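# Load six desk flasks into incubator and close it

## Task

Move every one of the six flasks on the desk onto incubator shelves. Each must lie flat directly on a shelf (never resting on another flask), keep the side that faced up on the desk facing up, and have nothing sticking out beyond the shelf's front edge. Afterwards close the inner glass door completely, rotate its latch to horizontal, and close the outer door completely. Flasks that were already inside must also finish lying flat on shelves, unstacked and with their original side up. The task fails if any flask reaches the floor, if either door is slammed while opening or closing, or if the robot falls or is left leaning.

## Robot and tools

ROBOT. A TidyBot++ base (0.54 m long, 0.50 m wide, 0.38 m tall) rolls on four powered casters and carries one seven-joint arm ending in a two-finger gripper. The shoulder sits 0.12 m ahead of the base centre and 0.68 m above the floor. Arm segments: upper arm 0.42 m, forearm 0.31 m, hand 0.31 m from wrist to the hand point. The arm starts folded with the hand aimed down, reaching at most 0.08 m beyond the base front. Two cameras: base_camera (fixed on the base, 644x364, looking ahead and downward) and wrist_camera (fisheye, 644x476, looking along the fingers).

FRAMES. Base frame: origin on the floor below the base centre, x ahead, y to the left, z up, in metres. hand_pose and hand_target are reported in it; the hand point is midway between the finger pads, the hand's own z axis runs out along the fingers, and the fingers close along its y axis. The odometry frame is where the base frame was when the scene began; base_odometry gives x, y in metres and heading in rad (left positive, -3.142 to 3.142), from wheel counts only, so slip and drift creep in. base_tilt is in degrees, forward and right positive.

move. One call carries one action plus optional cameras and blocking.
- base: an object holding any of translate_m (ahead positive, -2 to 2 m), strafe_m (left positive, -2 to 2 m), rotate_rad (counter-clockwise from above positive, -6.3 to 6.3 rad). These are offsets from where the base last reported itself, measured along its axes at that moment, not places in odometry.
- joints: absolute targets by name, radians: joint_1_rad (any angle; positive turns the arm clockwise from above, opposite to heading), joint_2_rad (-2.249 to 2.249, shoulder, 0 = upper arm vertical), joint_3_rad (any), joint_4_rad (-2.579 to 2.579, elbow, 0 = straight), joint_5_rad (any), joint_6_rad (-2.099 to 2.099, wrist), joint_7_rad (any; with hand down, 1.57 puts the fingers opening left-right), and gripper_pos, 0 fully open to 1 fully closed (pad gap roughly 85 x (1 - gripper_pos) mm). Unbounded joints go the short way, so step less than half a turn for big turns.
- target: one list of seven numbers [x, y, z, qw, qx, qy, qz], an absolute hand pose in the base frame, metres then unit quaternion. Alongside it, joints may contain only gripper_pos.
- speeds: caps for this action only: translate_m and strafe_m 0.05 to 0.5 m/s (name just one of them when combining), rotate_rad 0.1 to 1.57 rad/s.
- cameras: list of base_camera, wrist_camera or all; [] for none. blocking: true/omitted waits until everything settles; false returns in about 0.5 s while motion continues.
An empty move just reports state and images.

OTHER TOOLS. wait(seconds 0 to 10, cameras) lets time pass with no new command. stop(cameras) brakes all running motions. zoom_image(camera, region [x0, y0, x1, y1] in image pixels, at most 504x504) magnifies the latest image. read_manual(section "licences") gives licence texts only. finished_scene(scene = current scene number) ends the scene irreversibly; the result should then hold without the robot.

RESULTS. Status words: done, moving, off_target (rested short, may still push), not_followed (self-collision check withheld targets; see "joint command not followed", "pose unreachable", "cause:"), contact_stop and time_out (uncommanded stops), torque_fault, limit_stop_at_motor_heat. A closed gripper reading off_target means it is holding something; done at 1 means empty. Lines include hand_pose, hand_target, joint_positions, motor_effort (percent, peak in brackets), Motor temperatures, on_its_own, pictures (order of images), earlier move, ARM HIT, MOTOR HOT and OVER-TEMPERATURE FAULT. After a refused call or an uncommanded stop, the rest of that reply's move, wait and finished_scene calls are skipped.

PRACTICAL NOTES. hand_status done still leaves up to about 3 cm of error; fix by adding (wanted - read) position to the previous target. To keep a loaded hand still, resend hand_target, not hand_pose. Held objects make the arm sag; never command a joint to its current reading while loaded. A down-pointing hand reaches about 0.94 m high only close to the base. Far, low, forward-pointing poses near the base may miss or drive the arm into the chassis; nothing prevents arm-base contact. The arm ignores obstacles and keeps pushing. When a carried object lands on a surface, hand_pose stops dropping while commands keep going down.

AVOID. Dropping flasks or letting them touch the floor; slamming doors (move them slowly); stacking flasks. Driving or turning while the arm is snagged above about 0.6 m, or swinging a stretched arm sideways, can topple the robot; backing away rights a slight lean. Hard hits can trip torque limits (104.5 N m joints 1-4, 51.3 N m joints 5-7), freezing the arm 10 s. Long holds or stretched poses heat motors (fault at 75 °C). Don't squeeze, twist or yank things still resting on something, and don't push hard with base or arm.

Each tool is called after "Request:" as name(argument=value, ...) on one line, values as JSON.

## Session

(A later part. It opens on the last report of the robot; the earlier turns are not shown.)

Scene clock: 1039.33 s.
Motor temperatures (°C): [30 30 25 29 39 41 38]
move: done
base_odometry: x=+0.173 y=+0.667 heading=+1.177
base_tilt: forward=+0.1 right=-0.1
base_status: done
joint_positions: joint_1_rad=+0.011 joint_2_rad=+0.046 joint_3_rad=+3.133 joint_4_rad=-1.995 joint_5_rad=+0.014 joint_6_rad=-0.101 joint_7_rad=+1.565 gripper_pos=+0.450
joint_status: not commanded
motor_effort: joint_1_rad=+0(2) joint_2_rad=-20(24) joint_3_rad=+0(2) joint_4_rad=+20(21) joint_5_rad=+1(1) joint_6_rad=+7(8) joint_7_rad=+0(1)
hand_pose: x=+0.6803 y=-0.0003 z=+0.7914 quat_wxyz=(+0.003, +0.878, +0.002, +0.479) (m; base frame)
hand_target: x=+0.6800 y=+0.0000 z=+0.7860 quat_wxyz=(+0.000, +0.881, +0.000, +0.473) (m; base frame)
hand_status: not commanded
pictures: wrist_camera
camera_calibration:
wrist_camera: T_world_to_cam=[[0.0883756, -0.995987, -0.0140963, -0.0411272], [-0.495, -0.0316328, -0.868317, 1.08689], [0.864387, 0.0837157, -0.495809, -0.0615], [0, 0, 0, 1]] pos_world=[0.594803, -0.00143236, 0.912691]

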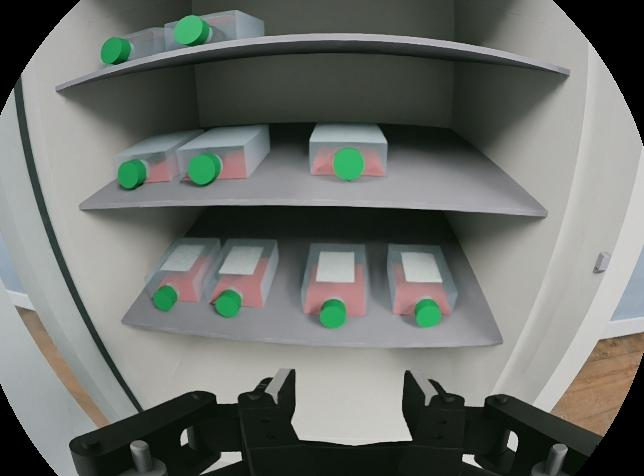

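Request:
move(base={"translate_m": -0.6}, target=[0.55, 0, 0.97, 0, 0.857, 0, 0.515], cameras=[])

Request:
move(base={"translate_m": -0.1, "strafe_m": 0.884, "rotate_rad": 1.578}, speeds={"rotate_rad": 0.8}, cameras=[])

Scene clock: 1051.10 s.
Motor temperatures (°C): [30 30 25 29 39 41 38]
move: done
base_odometry: x=-0.057 y=+0.112 heading=+1.177
base_tilt: forward=+0.2 right=-0.2
base_status: done
joint_positions: joint_1_rad=+0.011 joint_2_rad=-0.377 joint_3_rad=+3.133 joint_4_rad=-1.833 joint_5_rad=+0.014 joint_6_rad=-0.571 joint_7_rad=+1.565 gripper_pos=+0.450
joint_status: not commanded
motor_effort: joint_1_rad=+0(1) joint_2_rad=-7(24) joint_3_rad=+1(1) joint_4_rad=+22(23) joint_5_rad=+0(1) joint_6_rad=+8(8) joint_7_rad=+0(1)
hand_pose: x=+0.5559 y=-0.0013 z=+0.9722 quat_wxyz=(+0.007, +0.848, +0.000, +0.529) (m; base frame)
hand_target: x=+0.5500 y=+0.0000 z=+0.9700 quat_wxyz=(+0.000, +0.857, +0.000, +0.515) (m; base frame)
hand_status: done (0.006 m and 2.1 deg from the pose sent, 0.221 m and 4.7 deg at the start)
pictures: none
No camera images: "cameras" was empty.

Scene clock: 1054.30 s.
Motor temperatures (°C): [30 30 25 29 39 41 38]
move: done
base_odometry: x=-0.912 y=+0.359 heading=+2.756
base_tilt: forward=+0.3 right=-0.1
base_status: done
joint_positions: joint_1_rad=+0.005 joint_2_rad=-0.376 joint_3_rad=+3.143 joint_4_rad=-1.832 joint_5_rad=+0.014 joint_6_rad=-0.571 joint_7_rad=+1.565 gripper_pos=+0.450
joint_status: not commanded
motor_effort: joint_1_rad=+0(2) joint_2_rad=-7(11) joint_3_rad=+0(3) joint_4_rad=+22(23) joint_5_rad=+1(1) joint_6_rad=+8(8) joint_7_rad=+0(1)
hand_pose: x=+0.5562 y=-0.0040 z=+0.9721 quat_wxyz=(+0.006, +0.849, -0.002, +0.529) (m; base frame)
hand_target: x=+0.5500 y=+0.0000 z=+0.9700 quat_wxyz=(+0.000, +0.857, +0.000, +0.515) (m; base frame)
hand_status: not commanded
pictures: none
No camera images: "cameras" was empty.

Request:
move(base={"translate_m": 0.4245, "strafe_m": 0.204, "rotate_rad": 0.5}, speeds={"rotate_rad": 0.6, "translate_m": 0.4}, cameras=["wrist_camera"])

Scene clock: 1058.50 s.
Motor temperatures (°C): [30 30 25 29 39 41 38]
move: done
base_odometry: x=-1.382 y=+0.330 heading=-3.026
base_tilt: forward=+0.3 right=-0.2
base_status: done
joint_positions: joint_1_rad=+0.003 joint_2_rad=-0.376 joint_3_rad=+3.144 joint_4_rad=-1.832 joint_5_rad=+0.014 joint_6_rad=-0.572 joint_7_rad=+1.565 gripper_pos=+0.450
joint_status: not commanded
motor_effort: joint_1_rad=+0(2) joint_2_rad=-7(10) joint_3_rad=+0(2) joint_4_rad=+21(23) joint_5_rad=+1(1) joint_6_rad=+8(8) joint_7_rad=+0(1)
hand_pose: x=+0.5562 y=-0.0037 z=+0.9717 quat_wxyz=(+0.006, +0.849, -0.002, +0.528) (m; base frame)
hand_target: x=+0.5500 y=+0.0000 z=+0.9700 quat_wxyz=(+0.000, +0.857, +0.000, +0.515) (m; base frame)
hand_status: not commanded
pictures: wrist_camera
camera_calibration:
wrist_camera: T_world_to_cam=[[0.0795205, -0.996827, -0.00348647, -0.0363279], [-0.393986, -0.0282166, -0.918683, 1.17462], [0.91567, 0.0744277, -0.39498, 0.00892103], [0, 0, 0, 1]] pos_world=[0.457503, -0.00373295, 1.0825]

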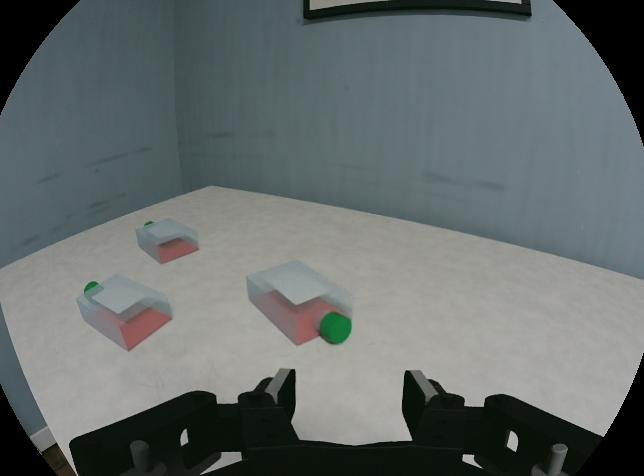

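Request:
zoom_image(camera="wrist_camera", region=[230, 240, 380, 360])

Request:
zoom_image(camera="wrist_camera", region=[60, 200, 220, 360])

Scaled by 3.360.

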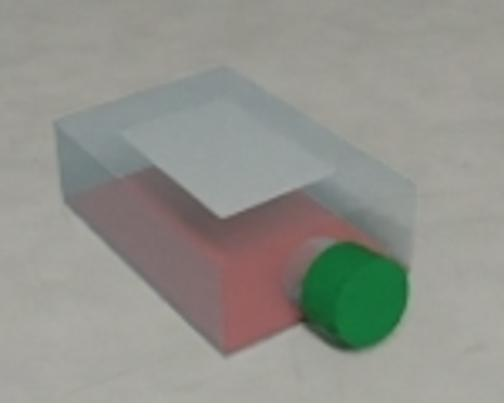

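Scaled by 3.150.

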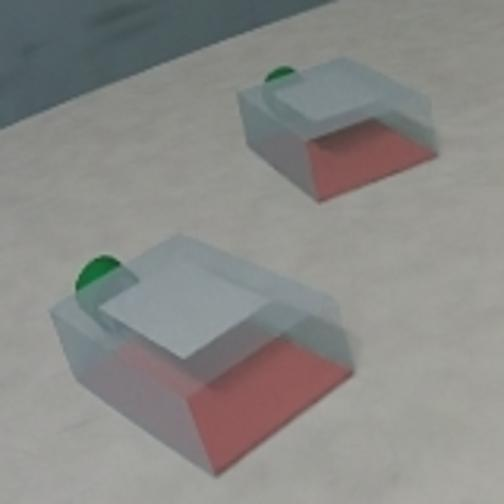

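Request:
move(target=[0.715, -0.042, 0.92, -0.1766, 0.8051, 0.2939, 0.4838], joints={"gripper_pos": 0.3}, cameras=["wrist_camera"])

Scene clock: 1071.93 s.
Motor temperatures (°C): [30 30 25 29 39 41 38]
move: done
base_odometry: x=-1.382 y=+0.330 heading=-3.026
base_tilt: forward=+0.3 right=-0.1
base_status: not commanded
joint_positions: joint_1_rad=-1.864 joint_2_rad=-0.884 joint_3_rad=+4.404 joint_4_rad=-1.357 joint_5_rad=+0.414 joint_6_rad=-0.883 joint_7_rad=+1.980 gripper_pos=+0.300
joint_status: all done
motor_effort: joint_1_rad=+0(1) joint_2_rad=+26(26) joint_3_rad=-16(16) joint_4_rad=+13(23) joint_5_rad=-3(3) joint_6_rad=+7(8) joint_7_rad=+0(1)
hand_pose: x=+0.7080 y=-0.0191 z=+0.9477 quat_wxyz=(-0.221, +0.795, +0.261, +0.501) (m; base frame)
hand_target: x=+0.7150 y=-0.0420 z=+0.9200 quat_wxyz=(-0.177, +0.805, +0.294, +0.484) (m; base frame)
hand_status: done (0.037 m and 6.7 deg from the pose sent, 0.171 m and 40.7 deg at the start)
pictures: wrist_camera
camera_calibration:
wrist_camera: T_world_to_cam=[[0.702583, -0.704797, -0.0981734, -0.409686], [-0.310434, -0.179427, -0.933508, 1.16392], [0.640318, 0.686343, -0.344855, 0.0206384], [0, 0, 0, 1]] pos_world=[0.635943, -0.0940713, 1.05343]

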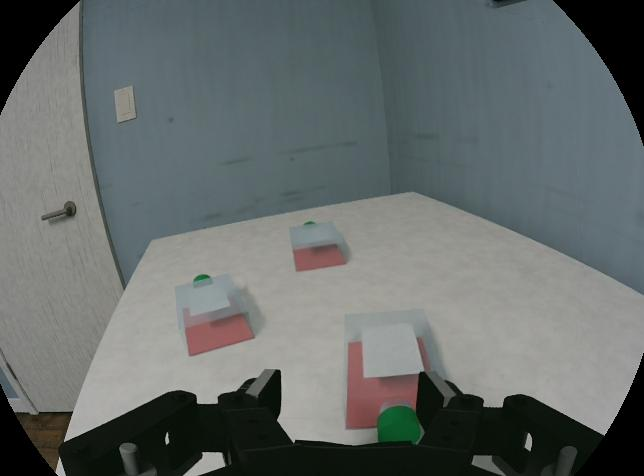

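Request:
move(target=[0.715, -0.055, 0.855, -0.1766, 0.8051, 0.2939, 0.4838], cameras=["wrist_camera"])

Scene clock: 1091.10 s.
Motor temperatures (°C): [30 30 25 29 39 41 38]
move: done
base_odometry: x=-1.382 y=+0.330 heading=-3.026
base_tilt: forward=+0.3 right=-0.1
base_status: not commanded
joint_positions: joint_1_rad=-1.849 joint_2_rad=-0.985 joint_3_rad=+4.444 joint_4_rad=-1.480 joint_5_rad=+0.472 joint_6_rad=-0.869 joint_7_rad=+2.002 gripper_pos=+0.300
joint_status: not commanded
motor_effort: joint_1_rad=+0(1) joint_2_rad=+28(29) joint_3_rad=-17(19) joint_4_rad=+13(14) joint_5_rad=-3(3) joint_6_rad=+6(7) joint_7_rad=+0(1)
hand_pose: x=+0.6994 y=-0.0282 z=+0.8651 quat_wxyz=(-0.231, +0.810, +0.276, +0.463) (m; base frame)
hand_target: x=+0.7150 y=-0.0550 z=+0.8550 quat_wxyz=(-0.177, +0.805, +0.294, +0.484) (m; base frame)
hand_status: done (0.033 m and 7.0 deg from the pose sent, 0.100 m and 6.7 deg at the start)
pictures: wrist_camera
camera_calibration:
wrist_camera: T_world_to_cam=[[0.722502, -0.678552, -0.132508, -0.401632], [-0.369955, -0.217535, -0.903223, 1.09691], [0.584059, 0.701602, -0.408203, 0.0985377], [0, 0, 0, 1]] pos_world=[0.638435, -0.103046, 0.97776]

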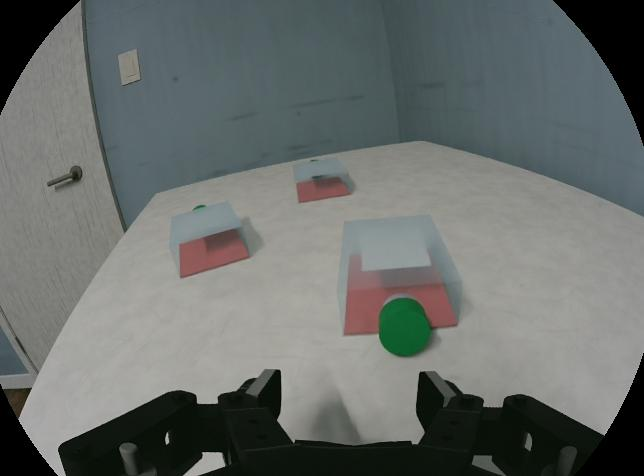

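Request:
move(target=[0.735, -0.069, 0.85, -0.1217, 0.7971, 0.311, 0.5027], cameras=["wrist_camera"])

Scene clock: 1101.93 s.
Motor temperatures (°C): [30 30 25 29 39 41 38]
move: done
base_odometry: x=-1.382 y=+0.330 heading=-3.026
base_tilt: forward=+0.3 right=-0.1
base_status: not commanded
joint_positions: joint_1_rad=-1.849 joint_2_rad=-0.985 joint_3_rad=+4.473 joint_4_rad=-1.490 joint_5_rad=+0.558 joint_6_rad=-0.798 joint_7_rad=+2.041 gripper_pos=+0.300
joint_status: not commanded
motor_effort: joint_1_rad=+0(1) joint_2_rad=+27(29) joint_3_rad=-18(18) joint_4_rad=+13(13) joint_5_rad=-2(3) joint_6_rad=+7(7) joint_7_rad=+0(0)
hand_pose: x=+0.7222 y=-0.0502 z=+0.8565 quat_wxyz=(-0.175, +0.806, +0.287, +0.488) (m; base frame)
hand_target: x=+0.7350 y=-0.0690 z=+0.8500 quat_wxyz=(-0.122, +0.797, +0.311, +0.503) (m; base frame)
hand_status: done (0.024 m and 7.0 deg from the pose sent, 0.056 m and 14.0 deg at the start)
pictures: wrist_camera
camera_calibration:
wrist_camera: T_world_to_cam=[[0.698863, -0.715064, -0.0165681, -0.518228], [-0.308007, -0.27996, -0.90926, 1.05007], [0.645541, 0.640551, -0.415898, 0.0563482], [0, 0, 0, 1]] pos_world=[0.649222, -0.112683, 0.969632]

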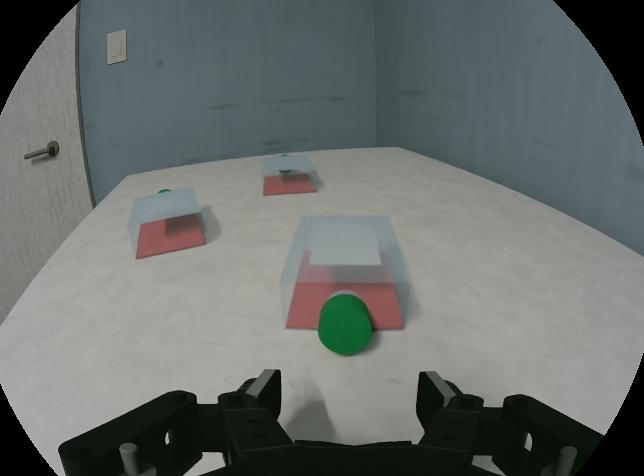

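Request:
move(base={"translate_m": 0.035, "strafe_m": 0.031}, speeds={"translate_m": 0.05}, cameras=["wrist_camera"])

Request:
zoom_image(camera="wrist_camera", region=[230, 240, 470, 476])

Scene clock: 1111.20 s.
Motor temperatures (°C): [30 30 25 29 39 41 38]
move: done
base_odometry: x=-1.414 y=+0.295 heading=-3.027
base_tilt: forward=+0.3 right=-0.1
base_status: done
joint_positions: joint_1_rad=-1.847 joint_2_rad=-0.985 joint_3_rad=+4.473 joint_4_rad=-1.491 joint_5_rad=+0.558 joint_6_rad=-0.798 joint_7_rad=+2.041 gripper_pos=+0.300
joint_status: not commanded
motor_effort: joint_1_rad=+0(4) joint_2_rad=+28(30) joint_3_rad=-18(18) joint_4_rad=+13(13) joint_5_rad=-2(3) joint_6_rad=+7(7) joint_7_rad=+0(0)
hand_pose: x=+0.7221 y=-0.0510 z=+0.8564 quat_wxyz=(-0.175, +0.806, +0.286, +0.488) (m; base frame)
hand_target: x=+0.7350 y=-0.0690 z=+0.8500 quat_wxyz=(-0.122, +0.797, +0.311, +0.503) (m; base frame)
hand_status: not commanded
pictures: wrist_camera
camera_calibration:
wrist_camera: T_world_to_cam=[[0.698046, -0.715863, -0.0165119, -0.518274], [-0.308365, -0.279719, -0.909213, 1.04996], [0.646253, 0.639764, -0.416004, 0.0563769], [0, 0, 0, 1]] pos_world=[0.649117, -0.113388, 0.969532]

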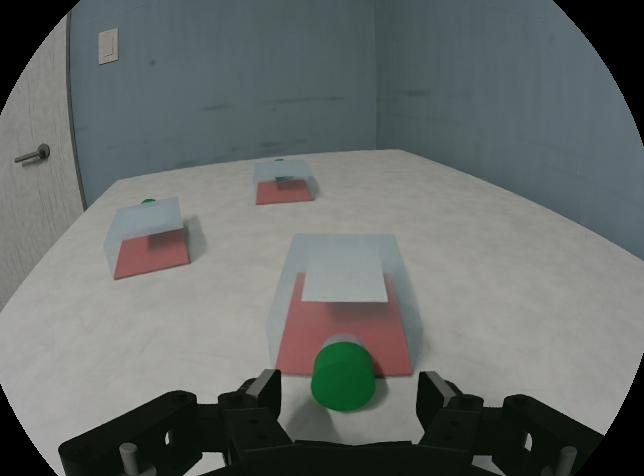

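Scaled by 2.100.

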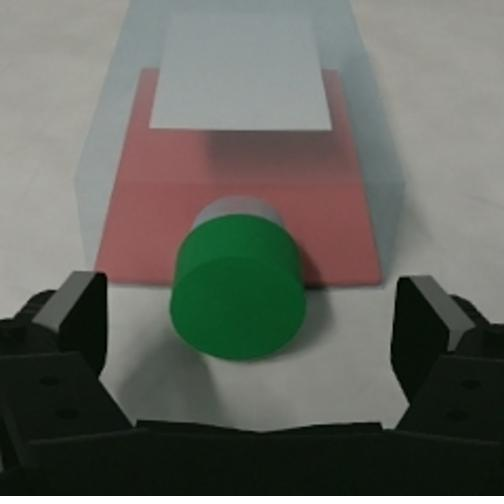

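Request:
move(base={"translate_m": 0.006, "strafe_m": 0.0085}, speeds={"translate_m": 0.05}, cameras=["wrist_camera"])

Request:
zoom_image(camera="wrist_camera", region=[230, 240, 470, 476])

Scene clock: 1114.93 s.
Motor temperatures (°C): [30 30 25 29 39 41 38]
move: done
base_odometry: x=-1.419 y=+0.286 heading=-3.027
base_tilt: forward=+0.3 right=-0.1
base_status: done
joint_positions: joint_1_rad=-1.847 joint_2_rad=-0.985 joint_3_rad=+4.473 joint_4_rad=-1.491 joint_5_rad=+0.558 joint_6_rad=-0.798 joint_7_rad=+2.041 gripper_pos=+0.300
joint_status: not commanded
motor_effort: joint_1_rad=+0(2) joint_2_rad=+28(30) joint_3_rad=-18(18) joint_4_rad=+13(14) joint_5_rad=-2(3) joint_6_rad=+7(7) joint_7_rad=+0(0)
hand_pose: x=+0.7218 y=-0.0509 z=+0.8561 quat_wxyz=(-0.175, +0.806, +0.286, +0.487) (m; base frame)
hand_target: x=+0.7350 y=-0.0690 z=+0.8500 quat_wxyz=(-0.122, +0.797, +0.311, +0.503) (m; base frame)
hand_status: not commanded
pictures: wrist_camera
camera_calibration:
wrist_camera: T_world_to_cam=[[0.698177, -0.715733, -0.0165938, -0.518057], [-0.308718, -0.28007, -0.908985, 1.04971], [0.645944, 0.639755, -0.416498, 0.0570368], [0, 0, 0, 1]] pos_world=[0.648918, -0.113287, 0.969332]

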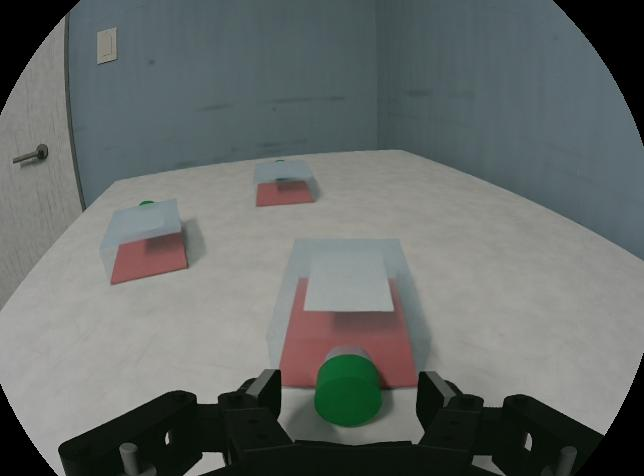

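Scaled by 2.100.

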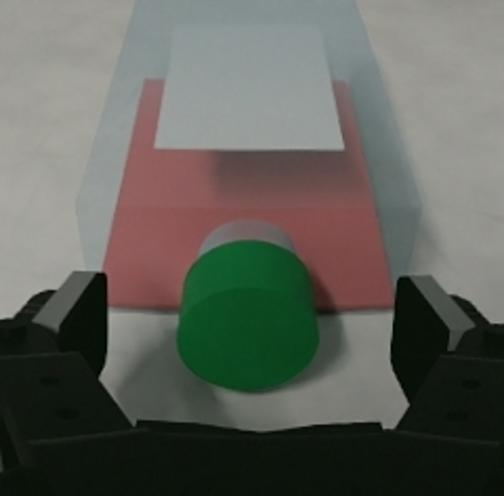

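Request:
move(base={"translate_m": 0.003, "strafe_m": 0.002}, speeds={"translate_m": 0.05}, cameras=[])

Request:
move(joints={"gripper_pos": 0.6}, cameras=["wrist_camera"])

Request:
move(joints={"gripper_pos": 0.9}, cameras=["wrist_camera"])

Scene clock: 1118.17 s.
Motor temperatures (°C): [30 30 25 29 39 41 38]
move: done
base_odometry: x=-1.422 y=+0.284 heading=-3.027
base_tilt: forward=+0.2 right=-0.1
base_status: done
joint_positions: joint_1_rad=-1.846 joint_2_rad=-0.985 joint_3_rad=+4.473 joint_4_rad=-1.492 joint_5_rad=+0.558 joint_6_rad=-0.798 joint_7_rad=+2.041 gripper_pos=+0.300
joint_status: not commanded
motor_effort: joint_1_rad=+0(5) joint_2_rad=+27(30) joint_3_rad=-17(18) joint_4_rad=+12(14) joint_5_rad=-2(3) joint_6_rad=+7(7) joint_7_rad=+0(1)
hand_pose: x=+0.7218 y=-0.0515 z=+0.8560 quat_wxyz=(-0.174, +0.806, +0.286, +0.487) (m; base frame)
hand_target: x=+0.7350 y=-0.0690 z=+0.8500 quat_wxyz=(-0.122, +0.797, +0.311, +0.503) (m; base frame)
hand_status: not commanded
pictures: none
No camera images: "cameras" was empty.

Scene clock: 1118.87 s.
Motor temperatures (°C): [30 30 25 29 39 41 38]
move: done
base_odometry: x=-1.422 y=+0.284 heading=-3.027
base_tilt: forward=+0.3 right=-0.1
base_status: not commanded
joint_positions: joint_1_rad=-1.846 joint_2_rad=-0.985 joint_3_rad=+4.473 joint_4_rad=-1.492 joint_5_rad=+0.558 joint_6_rad=-0.798 joint_7_rad=+2.041 gripper_pos=+0.600
joint_status: all done
motor_effort: joint_1_rad=+0(0) joint_2_rad=+28(28) joint_3_rad=-17(18) joint_4_rad=+12(13) joint_5_rad=-2(2) joint_6_rad=+7(7) joint_7_rad=+0(0)
hand_pose: x=+0.7218 y=-0.0515 z=+0.8560 quat_wxyz=(-0.174, +0.806, +0.286, +0.487) (m; base frame)
hand_target: x=+0.7350 y=-0.0690 z=+0.8500 quat_wxyz=(-0.122, +0.797, +0.311, +0.503) (m; base frame)
hand_status: not commanded
pictures: wrist_camera
camera_calibration:
wrist_camera: T_world_to_cam=[[0.69747, -0.716423, -0.016534, -0.518025], [-0.30909, -0.279937, -0.9089, 1.04962], [0.646528, 0.639041, -0.416687, 0.0571074], [0, 0, 0, 1]] pos_world=[0.648813, -0.113791, 0.969233]

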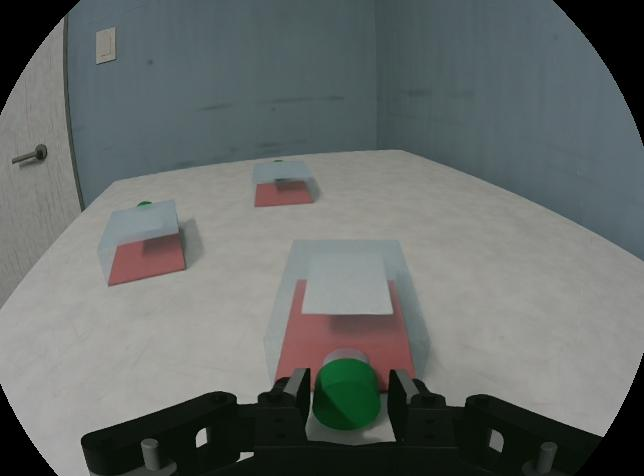

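Scene clock: 1119.57 s.
Motor temperatures (°C): [30 30 25 29 39 41 38]
move: off_target
base_odometry: x=-1.422 y=+0.284 heading=-3.027
base_tilt: forward=+0.3 right=-0.2
base_status: not commanded
joint_positions: joint_1_rad=-1.846 joint_2_rad=-0.985 joint_3_rad=+4.473 joint_4_rad=-1.492 joint_5_rad=+0.558 joint_6_rad=-0.795 joint_7_rad=+2.041 gripper_pos=+0.726
joint_status: gripper_pos off_target (ended at +0.726, target +0.900)
motor_effort: joint_1_rad=+0(1) joint_2_rad=+28(28) joint_3_rad=-17(18) joint_4_rad=+12(13) joint_5_rad=-2(2) joint_6_rad=+6(7) joint_7_rad=+0(1)
hand_pose: x=+0.7223 y=-0.0516 z=+0.8565 quat_wxyz=(-0.174, +0.806, +0.285, +0.488) (m; base frame)
hand_target: x=+0.7350 y=-0.0690 z=+0.8500 quat_wxyz=(-0.122, +0.797, +0.311, +0.503) (m; base frame)
hand_status: not commanded
pictures: wrist_camera
camera_calibration:
wrist_camera: T_world_to_cam=[[0.696623, -0.717263, -0.0158484, -0.518441], [-0.307577, -0.278623, -0.909816, 1.04999], [0.648161, 0.638673, -0.414708, 0.0541537], [0, 0, 0, 1]] pos_world=[0.649009, -0.113895, 0.969536]

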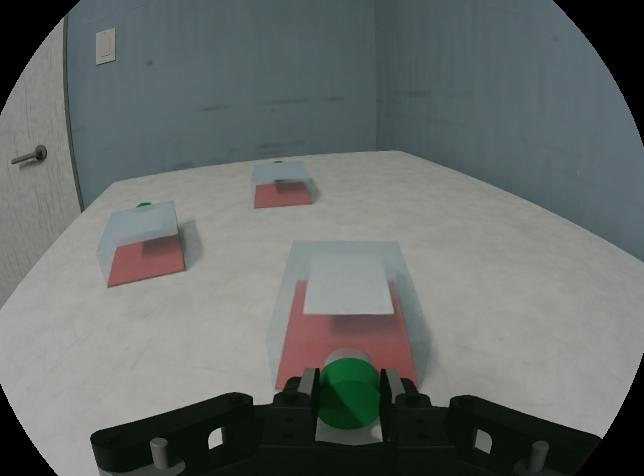

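Request:
move(joints={"gripper_pos": 0.58}, cameras=[])

Request:
move(target=[0.735, -0.069, 0.843, -0.1217, 0.7971, 0.311, 0.5027], cameras=["wrist_camera"])

Scene clock: 1130.50 s.
Motor temperatures (°C): [30 30 25 29 39 41 38]
move: done
base_odometry: x=-1.422 y=+0.284 heading=-3.027
base_tilt: forward=+0.3 right=-0.1
base_status: not commanded
joint_positions: joint_1_rad=-1.846 joint_2_rad=-0.985 joint_3_rad=+4.473 joint_4_rad=-1.492 joint_5_rad=+0.558 joint_6_rad=-0.795 joint_7_rad=+2.041 gripper_pos=+0.580
joint_status: all done
motor_effort: joint_1_rad=+0(1) joint_2_rad=+28(28) joint_3_rad=-17(18) joint_4_rad=+12(13) joint_5_rad=-2(3) joint_6_rad=+7(7) joint_7_rad=+0(0)
hand_pose: x=+0.7223 y=-0.0517 z=+0.8565 quat_wxyz=(-0.174, +0.806, +0.285, +0.488) (m; base frame)
hand_target: x=+0.7350 y=-0.0690 z=+0.8500 quat_wxyz=(-0.122, +0.797, +0.311, +0.503) (m; base frame)
hand_status: not commanded
pictures: none
No camera images: "cameras" was empty.

Scene clock: 1131.10 s.
Motor temperatures (°C): [30 30 25 29 39 41 38]
move: done
base_odometry: x=-1.422 y=+0.284 heading=-3.027
base_tilt: forward=+0.2 right=-0.1
base_status: not commanded
joint_positions: joint_1_rad=-1.846 joint_2_rad=-0.985 joint_3_rad=+4.475 joint_4_rad=-1.507 joint_5_rad=+0.565 joint_6_rad=-0.784 joint_7_rad=+2.041 gripper_pos=+0.580
joint_status: not commanded
motor_effort: joint_1_rad=+0(1) joint_2_rad=+28(28) joint_3_rad=-17(18) joint_4_rad=+13(13) joint_5_rad=-2(3) joint_6_rad=+7(7) joint_7_rad=+0(0)
hand_pose: x=+0.7212 y=-0.0479 z=+0.8526 quat_wxyz=(-0.172, +0.805, +0.290, +0.488) (m; base frame)
hand_target: x=+0.7350 y=-0.0690 z=+0.8430 quat_wxyz=(-0.122, +0.797, +0.311, +0.503) (m; base frame)
hand_status: done (0.027 m and 6.6 deg from the pose sent, 0.025 m and 7.0 deg at the start)
pictures: wrist_camera
camera_calibration:
wrist_camera: T_world_to_cam=[[0.700651, -0.713454, -0.00847901, -0.524109], [-0.303673, -0.287428, -0.908387, 1.0426], [0.645655, 0.639037, -0.418044, 0.0555901], [0, 0, 0, 1]] pos_world=[0.647935, -0.109778, 0.96588]

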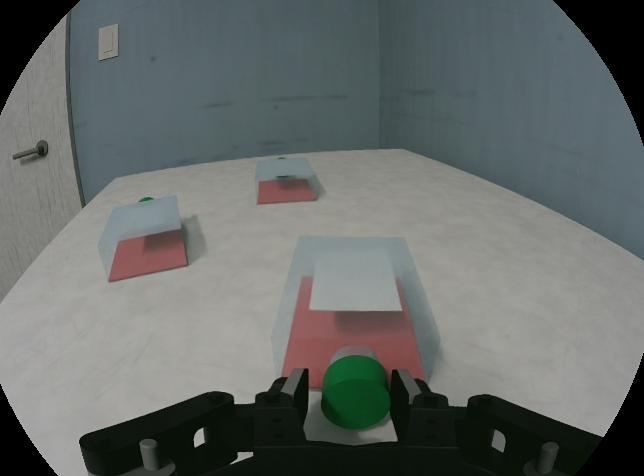

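Request:
move(base={"translate_m": 0.002, "strafe_m": -0.0025}, speeds={"translate_m": 0.05}, cameras=["wrist_camera"])

Request:
zoom_image(camera="wrist_camera", region=[230, 240, 470, 476])

Request:
move(joints={"gripper_pos": 0.9}, cameras=["wrist_camera"])

Scene clock: 1133.93 s.
Motor temperatures (°C): [30 30 25 29 39 41 38]
move: done
base_odometry: x=-1.424 y=+0.286 heading=-3.026
base_tilt: forward=+0.3 right=-0.2
base_status: done
joint_positions: joint_1_rad=-1.846 joint_2_rad=-0.989 joint_3_rad=+4.478 joint_4_rad=-1.508 joint_5_rad=+0.566 joint_6_rad=-0.784 joint_7_rad=+2.041 gripper_pos=+0.580
joint_status: not commanded
motor_effort: joint_1_rad=+0(3) joint_2_rad=+27(33) joint_3_rad=-17(20) joint_4_rad=+12(14) joint_5_rad=-2(3) joint_6_rad=+7(7) joint_7_rad=+1(1)
hand_pose: x=+0.7216 y=-0.0495 z=+0.8501 quat_wxyz=(-0.172, +0.806, +0.289, +0.487) (m; base frame)
hand_target: x=+0.7350 y=-0.0690 z=+0.8430 quat_wxyz=(-0.122, +0.797, +0.311, +0.503) (m; base frame)
hand_status: not commanded
pictures: wrist_camera
camera_calibration:
wrist_camera: T_world_to_cam=[[0.699284, -0.714759, -0.0110282, -0.522489], [-0.306825, -0.286177, -0.907723, 1.04182], [0.645647, 0.63814, -0.419425, 0.0563762], [0, 0, 0, 1]] pos_world=[0.648625, -0.111285, 0.963566]

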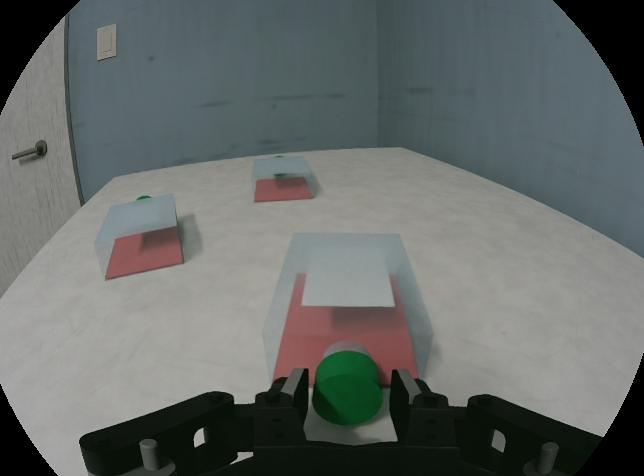

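Scaled by 2.100.

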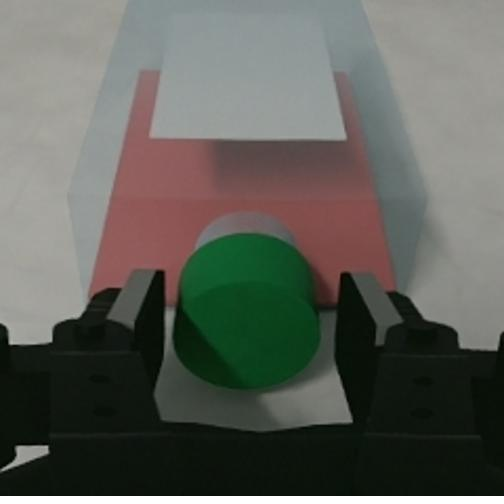

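Scene clock: 1134.63 s.
Motor temperatures (°C): [30 30 25 29 39 41 38]
move: off_target
base_odometry: x=-1.424 y=+0.286 heading=-3.026
base_tilt: forward=+0.3 right=-0.1
base_status: not commanded
joint_positions: joint_1_rad=-1.846 joint_2_rad=-0.989 joint_3_rad=+4.478 joint_4_rad=-1.508 joint_5_rad=+0.566 joint_6_rad=-0.782 joint_7_rad=+2.041 gripper_pos=+0.709
joint_status: gripper_pos off_target (ended at +0.709, target +0.900)
motor_effort: joint_1_rad=+0(1) joint_2_rad=+27(28) joint_3_rad=-16(18) joint_4_rad=+12(13) joint_5_rad=-1(2) joint_6_rad=+6(7) joint_7_rad=+0(0)
hand_pose: x=+0.7219 y=-0.0495 z=+0.8504 quat_wxyz=(-0.172, +0.806, +0.288, +0.488) (m; base frame)
hand_target: x=+0.7350 y=-0.0690 z=+0.8430 quat_wxyz=(-0.122, +0.797, +0.311, +0.503) (m; base frame)
hand_status: not commanded
pictures: wrist_camera
camera_calibration:
wrist_camera: T_world_to_cam=[[0.69888, -0.71516, -0.0106204, -0.522732], [-0.30587, -0.285419, -0.908284, 1.04204], [0.646537, 0.63803, -0.41822, 0.054647], [0, 0, 0, 1]] pos_world=[0.648723, -0.111287, 0.963768]

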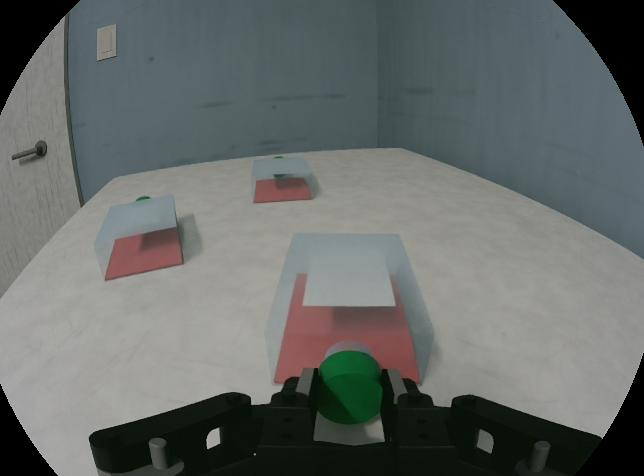

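Request:
move(joints={"gripper_pos": 0.58}, cameras=[])

Request:
move(target=[0.735, -0.069, 0.836, -0.1217, 0.7971, 0.311, 0.5027], cameras=[])

Request:
zoom_image(camera="wrist_camera", region=[230, 240, 470, 476])

Scene clock: 1137.40 s.
Motor temperatures (°C): [30 30 25 29 39 41 38]
move: done
base_odometry: x=-1.424 y=+0.286 heading=-3.026
base_tilt: forward=+0.3 right=-0.1
base_status: not commanded
joint_positions: joint_1_rad=-1.846 joint_2_rad=-0.989 joint_3_rad=+4.478 joint_4_rad=-1.508 joint_5_rad=+0.566 joint_6_rad=-0.782 joint_7_rad=+2.041 gripper_pos=+0.580
joint_status: all done
motor_effort: joint_1_rad=+0(1) joint_2_rad=+28(28) joint_3_rad=-18(18) joint_4_rad=+13(13) joint_5_rad=-2(2) joint_6_rad=+7(7) joint_7_rad=+0(1)
hand_pose: x=+0.7219 y=-0.0495 z=+0.8504 quat_wxyz=(-0.172, +0.806, +0.288, +0.488) (m; base frame)
hand_target: x=+0.7350 y=-0.0690 z=+0.8430 quat_wxyz=(-0.122, +0.797, +0.311, +0.503) (m; base frame)
hand_status: not commanded
pictures: none
No camera images: "cameras" was empty.

Scene clock: 1138.00 s.
Motor temperatures (°C): [30 30 25 29 39 41 38]
move: done
base_odometry: x=-1.424 y=+0.286 heading=-3.026
base_tilt: forward=+0.3 right=-0.1
base_status: not commanded
joint_positions: joint_1_rad=-1.846 joint_2_rad=-0.990 joint_3_rad=+4.481 joint_4_rad=-1.523 joint_5_rad=+0.572 joint_6_rad=-0.770 joint_7_rad=+2.041 gripper_pos=+0.580
joint_status: not commanded
motor_effort: joint_1_rad=+0(1) joint_2_rad=+28(28) joint_3_rad=-17(18) joint_4_rad=+12(13) joint_5_rad=-2(2) joint_6_rad=+7(7) joint_7_rad=+0(0)
hand_pose: x=+0.7211 y=-0.0462 z=+0.8463 quat_wxyz=(-0.171, +0.805, +0.292, +0.487) (m; base frame)
hand_target: x=+0.7350 y=-0.0690 z=+0.8360 quat_wxyz=(-0.122, +0.797, +0.311, +0.503) (m; base frame)
hand_status: done (0.029 m and 6.3 deg from the pose sent, 0.028 m and 6.7 deg at the start)
pictures: none
No camera images: "cameras" was empty.

Scaled by 2.100.

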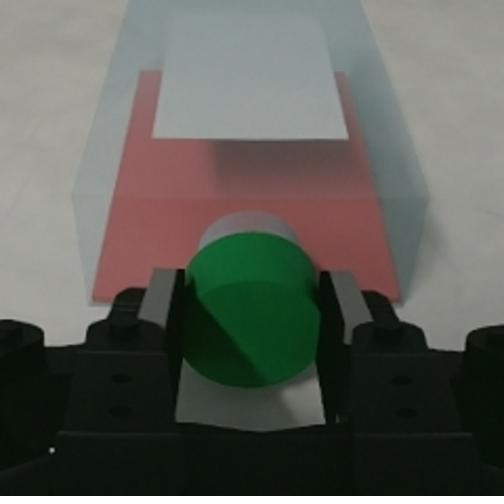

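Request:
move(base={"translate_m": 0.002, "strafe_m": -0.0025}, speeds={"translate_m": 0.05}, cameras=["wrist_camera"])

Request:
zoom_image(camera="wrist_camera", region=[230, 240, 470, 476])

Request:
move(joints={"gripper_pos": 0.9}, cameras=["wrist_camera"])

Scene clock: 1141.17 s.
Motor temperatures (°C): [30 30 25 29 39 41 38]
move: done
base_odometry: x=-1.426 y=+0.288 heading=-3.026
base_tilt: forward=+0.2 right=-0.1
base_status: done
joint_positions: joint_1_rad=-1.845 joint_2_rad=-0.994 joint_3_rad=+4.484 joint_4_rad=-1.524 joint_5_rad=+0.574 joint_6_rad=-0.770 joint_7_rad=+2.041 gripper_pos=+0.580
joint_status: not commanded
motor_effort: joint_1_rad=+0(4) joint_2_rad=+28(33) joint_3_rad=-17(21) joint_4_rad=+13(15) joint_5_rad=-2(3) joint_6_rad=+7(7) joint_7_rad=+0(0)
hand_pose: x=+0.7215 y=-0.0479 z=+0.8438 quat_wxyz=(-0.171, +0.806, +0.290, +0.487) (m; base frame)
hand_target: x=+0.7350 y=-0.0690 z=+0.8360 quat_wxyz=(-0.122, +0.797, +0.311, +0.503) (m; base frame)
hand_status: not commanded
pictures: wrist_camera
camera_calibration:
wrist_camera: T_world_to_cam=[[0.700889, -0.713229, -0.00767675, -0.525213], [-0.305326, -0.290282, -0.906925, 1.03463], [0.644617, 0.637997, -0.421223, 0.0550415], [0, 0, 0, 1]] pos_world=[0.648536, -0.109378, 0.957486]

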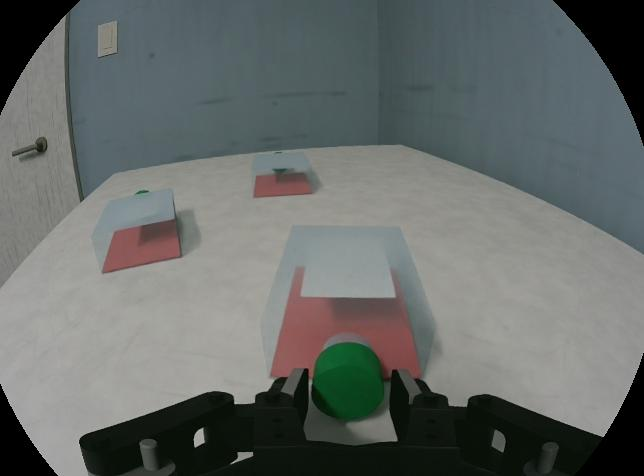

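Scaled by 2.100.

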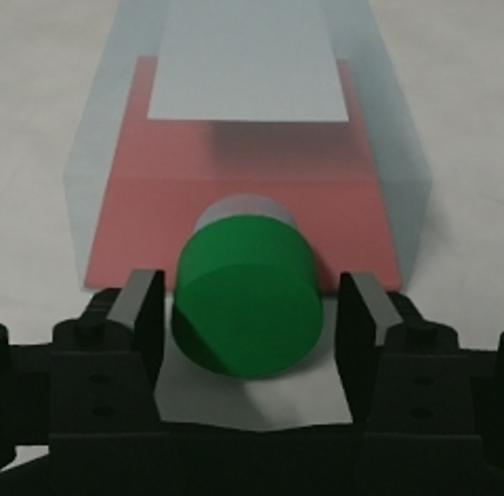

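Scene clock: 1141.87 s.
Motor temperatures (°C): [30 30 25 29 39 41 38]
move: off_target
base_odometry: x=-1.426 y=+0.288 heading=-3.026
base_tilt: forward=+0.3 right=-0.1
base_status: not commanded
joint_positions: joint_1_rad=-1.845 joint_2_rad=-0.994 joint_3_rad=+4.484 joint_4_rad=-1.524 joint_5_rad=+0.574 joint_6_rad=-0.769 joint_7_rad=+2.041 gripper_pos=+0.700
joint_status: gripper_pos off_target (ended at +0.700, target +0.900)
motor_effort: joint_1_rad=+0(1) joint_2_rad=+28(28) joint_3_rad=-17(19) joint_4_rad=+12(13) joint_5_rad=-2(2) joint_6_rad=+6(7) joint_7_rad=+0(1)
hand_pose: x=+0.7218 y=-0.0479 z=+0.8441 quat_wxyz=(-0.171, +0.806, +0.290, +0.487) (m; base frame)
hand_target: x=+0.7350 y=-0.0690 z=+0.8360 quat_wxyz=(-0.122, +0.797, +0.311, +0.503) (m; base frame)
hand_status: not commanded
pictures: wrist_camera
camera_calibration:
wrist_camera: T_world_to_cam=[[0.700459, -0.713655, -0.00732684, -0.525456], [-0.304577, -0.28963, -0.907385, 1.03484], [0.645438, 0.637817, -0.420237, 0.0536318], [0, 0, 0, 1]] pos_world=[0.648634, -0.10948, 0.957688]

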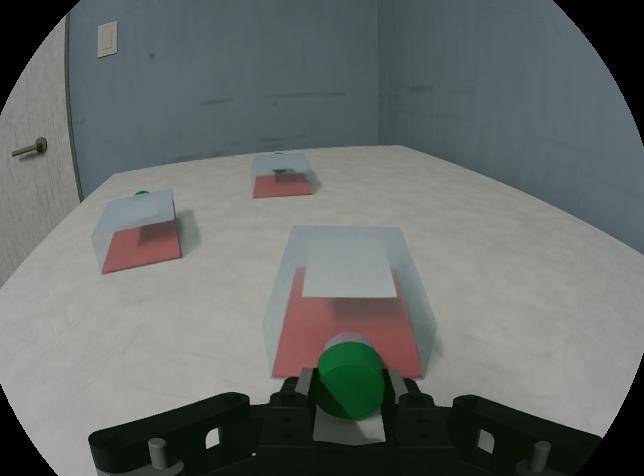

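Request:
move(target=[0.735, -0.069, 0.89, -0.1217, 0.7971, 0.311, 0.5027], cameras=["wrist_camera"])

Scene clock: 1143.97 s.
Motor temperatures (°C): [30 30 25 29 39 41 38]
move: done
base_odometry: x=-1.426 y=+0.288 heading=-3.026
base_tilt: forward=+0.3 right=-0.1
base_status: not commanded
joint_positions: joint_1_rad=-1.846 joint_2_rad=-0.965 joint_3_rad=+4.482 joint_4_rad=-1.416 joint_5_rad=+0.574 joint_6_rad=-0.798 joint_7_rad=+2.047 gripper_pos=+0.700
joint_status: not commanded
motor_effort: joint_1_rad=+0(1) joint_2_rad=+29(29) joint_3_rad=-17(20) joint_4_rad=+14(14) joint_5_rad=-2(3) joint_6_rad=+8(8) joint_7_rad=+0(1)
hand_pose: x=+0.7409 y=-0.0830 z=+0.8802 quat_wxyz=(-0.147, +0.806, +0.266, +0.508) (m; base frame)
hand_target: x=+0.7350 y=-0.0690 z=+0.8900 quat_wxyz=(-0.122, +0.797, +0.311, +0.503) (m; base frame)
hand_status: done (0.018 m and 6.1 deg from the pose sent, 0.052 m and 6.5 deg at the start)
pictures: wrist_camera
camera_calibration:
wrist_camera: T_world_to_cam=[[0.647978, -0.76137, 0.0209863, -0.553576], [-0.289847, -0.271972, -0.917616, 1.0627], [0.704354, 0.588512, -0.396913, 0.0105086], [0, 0, 0, 1]] pos_world=[0.659324, -0.138635, 0.990941]

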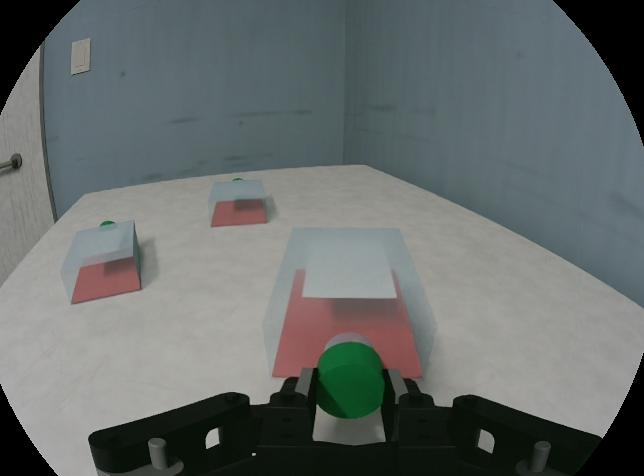

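Request:
move(target=[0.70, -0.05, 0.99, -0.1217, 0.7971, 0.311, 0.5027], cameras=[])

Request:
move(target=[0.55, 0, 0.99, 0, 0.857, 0, 0.515], cameras=["wrist_camera"])

Scene clock: 1148.17 s.
Motor temperatures (°C): [30 30 25 29 39 41 38]
move: done
base_odometry: x=-1.426 y=+0.288 heading=-3.026
base_tilt: forward=+0.3 right=-0.1
base_status: not commanded
joint_positions: joint_1_rad=-1.846 joint_2_rad=-0.795 joint_3_rad=+4.398 joint_4_rad=-1.238 joint_5_rad=+0.526 joint_6_rad=-0.972 joint_7_rad=+2.047 gripper_pos=+0.700
joint_status: not commanded
motor_effort: joint_1_rad=+0(2) joint_2_rad=+26(31) joint_3_rad=-15(19) joint_4_rad=+16(16) joint_5_rad=-2(3) joint_6_rad=+8(8) joint_7_rad=+0(1)
hand_pose: x=+0.7165 y=-0.0659 z=+0.9807 quat_wxyz=(-0.105, +0.803, +0.289, +0.511) (m; base frame)
hand_target: x=+0.7000 y=-0.0500 z=+0.9900 quat_wxyz=(-0.122, +0.797, +0.311, +0.503) (m; base frame)
hand_status: done (0.025 m and 3.4 deg from the pose sent, 0.122 m and 6.1 deg at the start)
pictures: none
No camera images: "cameras" was empty.

Scene clock: 1151.17 s.
Motor temperatures (°C): [30 30 25 29 39 41 38]
move: done
base_odometry: x=-1.426 y=+0.288 heading=-3.026
base_tilt: forward=+0.3 right=-0.1
base_status: not commanded
joint_positions: joint_1_rad=-0.025 joint_2_rad=-0.385 joint_3_rad=+3.173 joint_4_rad=-1.737 joint_5_rad=+0.077 joint_6_rad=-0.748 joint_7_rad=+1.638 gripper_pos=+0.700
joint_status: not commanded
motor_effort: joint_1_rad=+0(2) joint_2_rad=-7(26) joint_3_rad=-1(16) joint_4_rad=+22(23) joint_5_rad=+1(3) joint_6_rad=+8(9) joint_7_rad=+0(0)
hand_pose: x=+0.5367 y=-0.0198 z=+0.9837 quat_wxyz=(+0.049, +0.866, +0.036, +0.496) (m; base frame)
hand_target: x=+0.5500 y=+0.0000 z=+0.9900 quat_wxyz=(+0.000, +0.857, +0.000, +0.515) (m; base frame)
hand_status: done (0.025 m and 7.4 deg from the pose sent, 0.179 m and 36.0 deg at the start)
pictures: wrist_camera
camera_calibration:
wrist_camera: T_world_to_cam=[[0.101924, -0.989495, 0.102519, -0.166997], [-0.45814, -0.138167, -0.878076, 1.16981], [0.883017, 0.0425293, -0.46741, 0.120785], [0, 0, 0, 1]] pos_world=[0.446301, -0.00875161, 1.10076]

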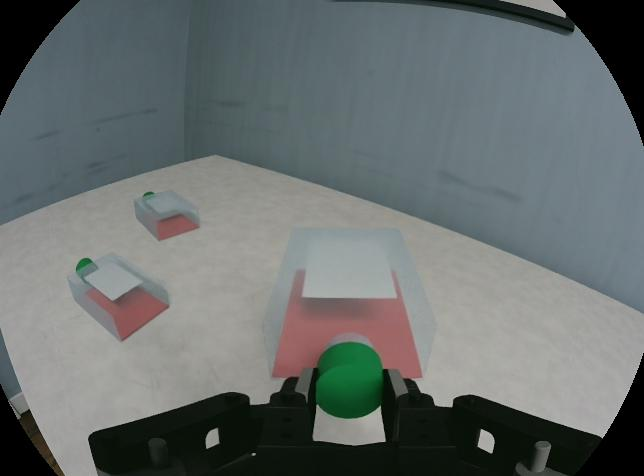

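Request:
move(base={"translate_m": -0.598, "strafe_m": 0.0905, "rotate_rad": -0.502}, speeds={"rotate_rad": 0.4}, target=[0.56, 0.01, 0.99, -0.035, 0.849, -0.026, 0.527], cameras=[])

Request:
move(base={"translate_m": -0.885, "strafe_m": -0.15, "rotate_rad": -1.571}, speeds={"rotate_rad": 0.6}, cameras=["wrist_camera"])

Scene clock: 1160.40 s.
Motor temperatures (°C): [30 30 25 29 39 41 38]
move: done
base_odometry: x=-0.821 y=+0.267 heading=+2.754
base_tilt: forward=+0.2 right=-0.1
base_status: done
joint_positions: joint_1_rad=-0.020 joint_2_rad=-0.362 joint_3_rad=+3.168 joint_4_rad=-1.761 joint_5_rad=+0.016 joint_6_rad=-0.674 joint_7_rad=+1.591 gripper_pos=+0.700
joint_status: not commanded
motor_effort: joint_1_rad=+0(2) joint_2_rad=-8(12) joint_3_rad=+0(2) joint_4_rad=+23(24) joint_5_rad=+1(1) joint_6_rad=+8(9) joint_7_rad=+0(0)
hand_pose: x=+0.5530 y=-0.0066 z=+0.9791 quat_wxyz=(+0.010, +0.861, +0.007, +0.509) (m; base frame)
hand_target: x=+0.5600 y=+0.0100 z=+0.9900 quat_wxyz=(-0.035, +0.849, -0.026, +0.527) (m; base frame)
hand_status: done (0.021 m and 6.8 deg from the pose sent, 0.038 m and 12.7 deg at the start)
pictures: none
No camera images: "cameras" was empty.

Scene clock: 1163.77 s.
Motor temperatures (°C): [30 30 25 29 39 41 38]
move: done
base_odometry: x=+0.055 y=+0.072 heading=+1.183
base_tilt: forward=+0.3 right=-0.1
base_status: done
joint_positions: joint_1_rad=-0.019 joint_2_rad=-0.357 joint_3_rad=+3.164 joint_4_rad=-1.761 joint_5_rad=+0.016 joint_6_rad=-0.674 joint_7_rad=+1.591 gripper_pos=+0.700
joint_status: not commanded
motor_effort: joint_1_rad=+0(2) joint_2_rad=-8(11) joint_3_rad=+0(3) joint_4_rad=+23(24) joint_5_rad=+0(1) joint_6_rad=+8(9) joint_7_rad=+0(1)
hand_pose: x=+0.5542 y=-0.0045 z=+0.9771 quat_wxyz=(+0.009, +0.862, +0.009, +0.507) (m; base frame)
hand_target: x=+0.5600 y=+0.0100 z=+0.9900 quat_wxyz=(-0.035, +0.849, -0.026, +0.527) (m; base frame)
hand_status: not commanded
pictures: wrist_camera
camera_calibration:
wrist_camera: T_world_to_cam=[[0.0941904, -0.995511, 0.00924356, -0.0575589], [-0.43847, -0.0498181, -0.897364, 1.18246], [0.893796, 0.0804701, -0.441194, 0.0701837], [0, 0, 0, 1]] pos_world=[0.461166, -0.00404021, 1.0926]

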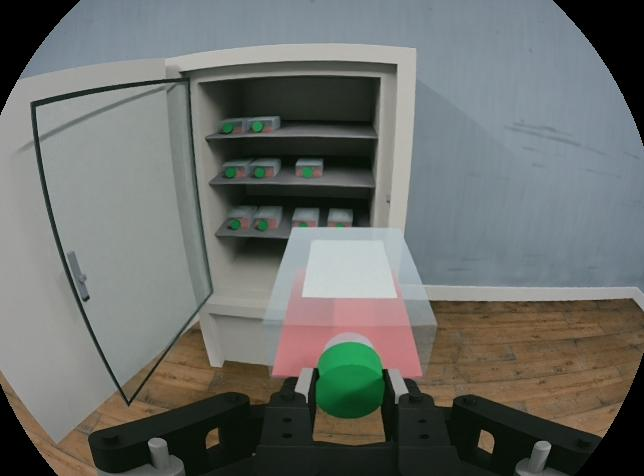

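Request:
move(base={"translate_m": 0.40}, speeds={"translate_m": 0.3}, target=[0.68, 0.005, 0.888, -0.015, 0.846, -0.012, 0.533], cameras=[])

Request:
move(base={"translate_m": 0.2}, speeds={"translate_m": 0.2}, cameras=["wrist_camera"])

Scene clock: 1169.90 s.
Motor temperatures (°C): [30 30 25 29 39 41 38]
move: done
base_odometry: x=+0.206 y=+0.442 heading=+1.182
base_tilt: forward=+0.3 right=-0.1
base_status: done
joint_positions: joint_1_rad=-0.019 joint_2_rad=-0.048 joint_3_rad=+3.164 joint_4_rad=-1.887 joint_5_rad=+0.015 joint_6_rad=-0.249 joint_7_rad=+1.591 gripper_pos=+0.700
joint_status: not commanded
motor_effort: joint_1_rad=+0(1) joint_2_rad=-19(22) joint_3_rad=+0(1) joint_4_rad=+22(24) joint_5_rad=+1(1) joint_6_rad=+8(9) joint_7_rad=+0(0)
hand_pose: x=+0.6730 y=-0.0015 z=+0.8651 quat_wxyz=(+0.011, +0.864, +0.013, +0.503) (m; base frame)
hand_target: x=+0.6800 y=+0.0050 z=+0.8880 quat_wxyz=(-0.015, +0.846, -0.012, +0.533) (m; base frame)
hand_status: done (0.025 m and 5.7 deg from the pose sent, 0.154 m and 5.1 deg at the start)
pictures: none
No camera images: "cameras" was empty.

Scene clock: 1171.67 s.
Motor temperatures (°C): [30 30 25 29 39 41 38]
move: done
base_odometry: x=+0.282 y=+0.627 heading=+1.181
base_tilt: forward=+0.2 right=-0.2
base_status: done
joint_positions: joint_1_rad=-0.019 joint_2_rad=-0.048 joint_3_rad=+3.164 joint_4_rad=-1.887 joint_5_rad=+0.015 joint_6_rad=-0.247 joint_7_rad=+1.591 gripper_pos=+0.700
joint_status: not commanded
motor_effort: joint_1_rad=+0(1) joint_2_rad=-19(22) joint_3_rad=+0(1) joint_4_rad=+22(23) joint_5_rad=+1(1) joint_6_rad=+8(9) joint_7_rad=+0(0)
hand_pose: x=+0.6733 y=-0.0015 z=+0.8655 quat_wxyz=(+0.011, +0.864, +0.013, +0.504) (m; base frame)
hand_target: x=+0.6800 y=+0.0050 z=+0.8880 quat_wxyz=(-0.015, +0.846, -0.012, +0.533) (m; base frame)
hand_status: not commanded
pictures: wrist_camera
camera_calibration:
wrist_camera: T_world_to_cam=[[0.0995229, -0.994932, 0.0143553, -0.0727743], [-0.445133, -0.0574202, -0.893622, 1.13604], [0.889917, 0.0825458, -0.448592, -0.0767038], [0, 0, 0, 1]] pos_world=[0.581193, -0.00084207, 0.981829]

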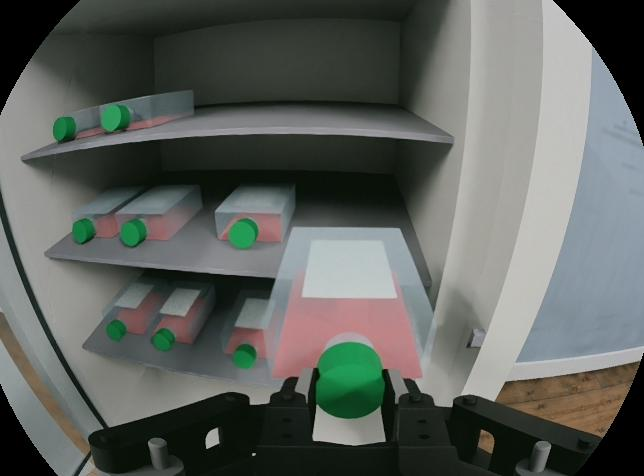

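Request:
move(base={"translate_m": 0.215}, speeds={"translate_m": 0.12}, cameras=["wrist_camera"])

Request:
move(base={"translate_m": 0.03}, speeds={"translate_m": 0.1}, target=[0.68, 0.003, 0.842, -0.01, 0.844, -0.01, 0.536], cameras=["wrist_camera"])

Scene clock: 1178.10 s.
Motor temperatures (°C): [30 30 25 29 39 41 38]
move: done
base_odometry: x=+0.364 y=+0.826 heading=+1.180
base_tilt: forward=+0.2 right=-0.2
base_status: done
joint_positions: joint_1_rad=-0.019 joint_2_rad=-0.047 joint_3_rad=+3.164 joint_4_rad=-1.887 joint_5_rad=+0.015 joint_6_rad=-0.246 joint_7_rad=+1.591 gripper_pos=+0.700
joint_status: not commanded
motor_effort: joint_1_rad=+0(1) joint_2_rad=-19(22) joint_3_rad=-1(2) joint_4_rad=+22(23) joint_5_rad=+1(1) joint_6_rad=+8(9) joint_7_rad=+0(1)
hand_pose: x=+0.6735 y=-0.0014 z=+0.8655 quat_wxyz=(+0.011, +0.864, +0.013, +0.504) (m; base frame)
hand_target: x=+0.6800 y=+0.0050 z=+0.8880 quat_wxyz=(-0.015, +0.846, -0.012, +0.533) (m; base frame)
hand_status: not commanded
pictures: wrist_camera
camera_calibration:
wrist_camera: T_world_to_cam=[[0.0995598, -0.994929, 0.0142674, -0.0726185], [-0.444657, -0.0573137, -0.893865, 1.13597], [0.890151, 0.0826489, -0.448108, -0.0774571], [0, 0, 0, 1]] pos_world=[0.581294, -0.000742014, 0.981729]

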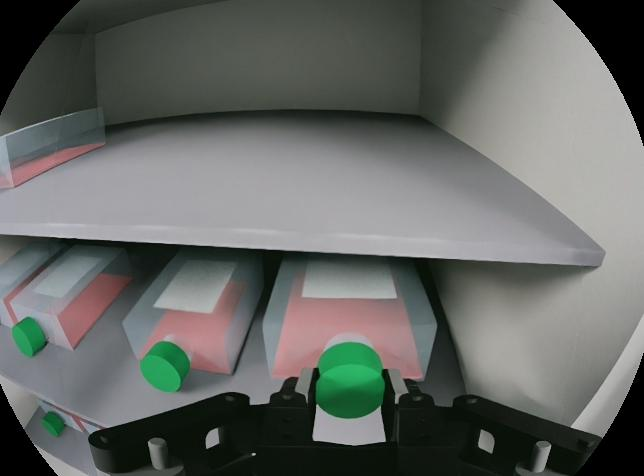

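Scene clock: 1179.47 s.
Motor temperatures (°C): [30 30 25 29 39 41 38]
move: done
base_odometry: x=+0.375 y=+0.854 heading=+1.179
base_tilt: forward=+0.2 right=+0.0
base_status: done
joint_positions: joint_1_rad=-0.154 joint_2_rad=-0.024 joint_3_rad=+3.288 joint_4_rad=-2.014 joint_5_rad=-0.038 joint_6_rad=-0.080 joint_7_rad=+1.602 gripper_pos=+0.700
joint_status: not commanded
motor_effort: joint_1_rad=+0(1) joint_2_rad=-19(21) joint_3_rad=+0(1) joint_4_rad=+21(23) joint_5_rad=+0(1) joint_6_rad=+8(9) joint_7_rad=+0(1)
hand_pose: x=+0.6712 y=+0.0063 z=+0.8254 quat_wxyz=(-0.007, +0.860, +0.000, +0.510) (m; base frame)
hand_target: x=+0.6800 y=+0.0030 z=+0.8420 quat_wxyz=(-0.010, +0.844, -0.010, +0.536) (m; base frame)
hand_status: done (0.019 m and 3.7 deg from the pose sent, 0.025 m and 5.6 deg at the start)
pictures: wrist_camera
camera_calibration:
wrist_camera: T_world_to_cam=[[0.0955507, -0.99507, -0.0265748, -0.0278045], [-0.431512, -0.0173479, -0.901941, 1.09722], [0.897033, 0.0976484, -0.431042, -0.112768], [0, 0, 0, 1]] pos_world=[0.577277, 0.00237866, 0.940282]

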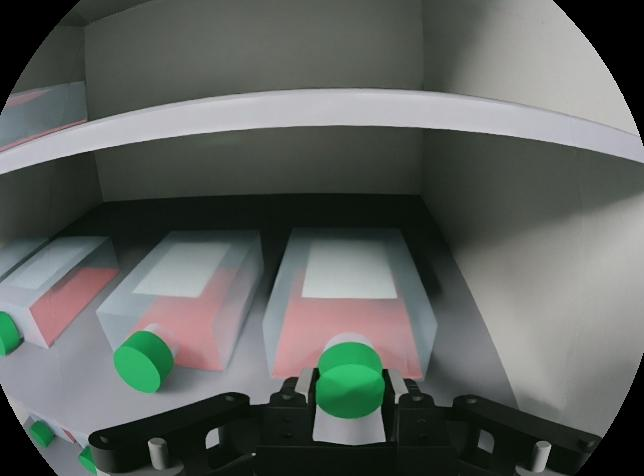

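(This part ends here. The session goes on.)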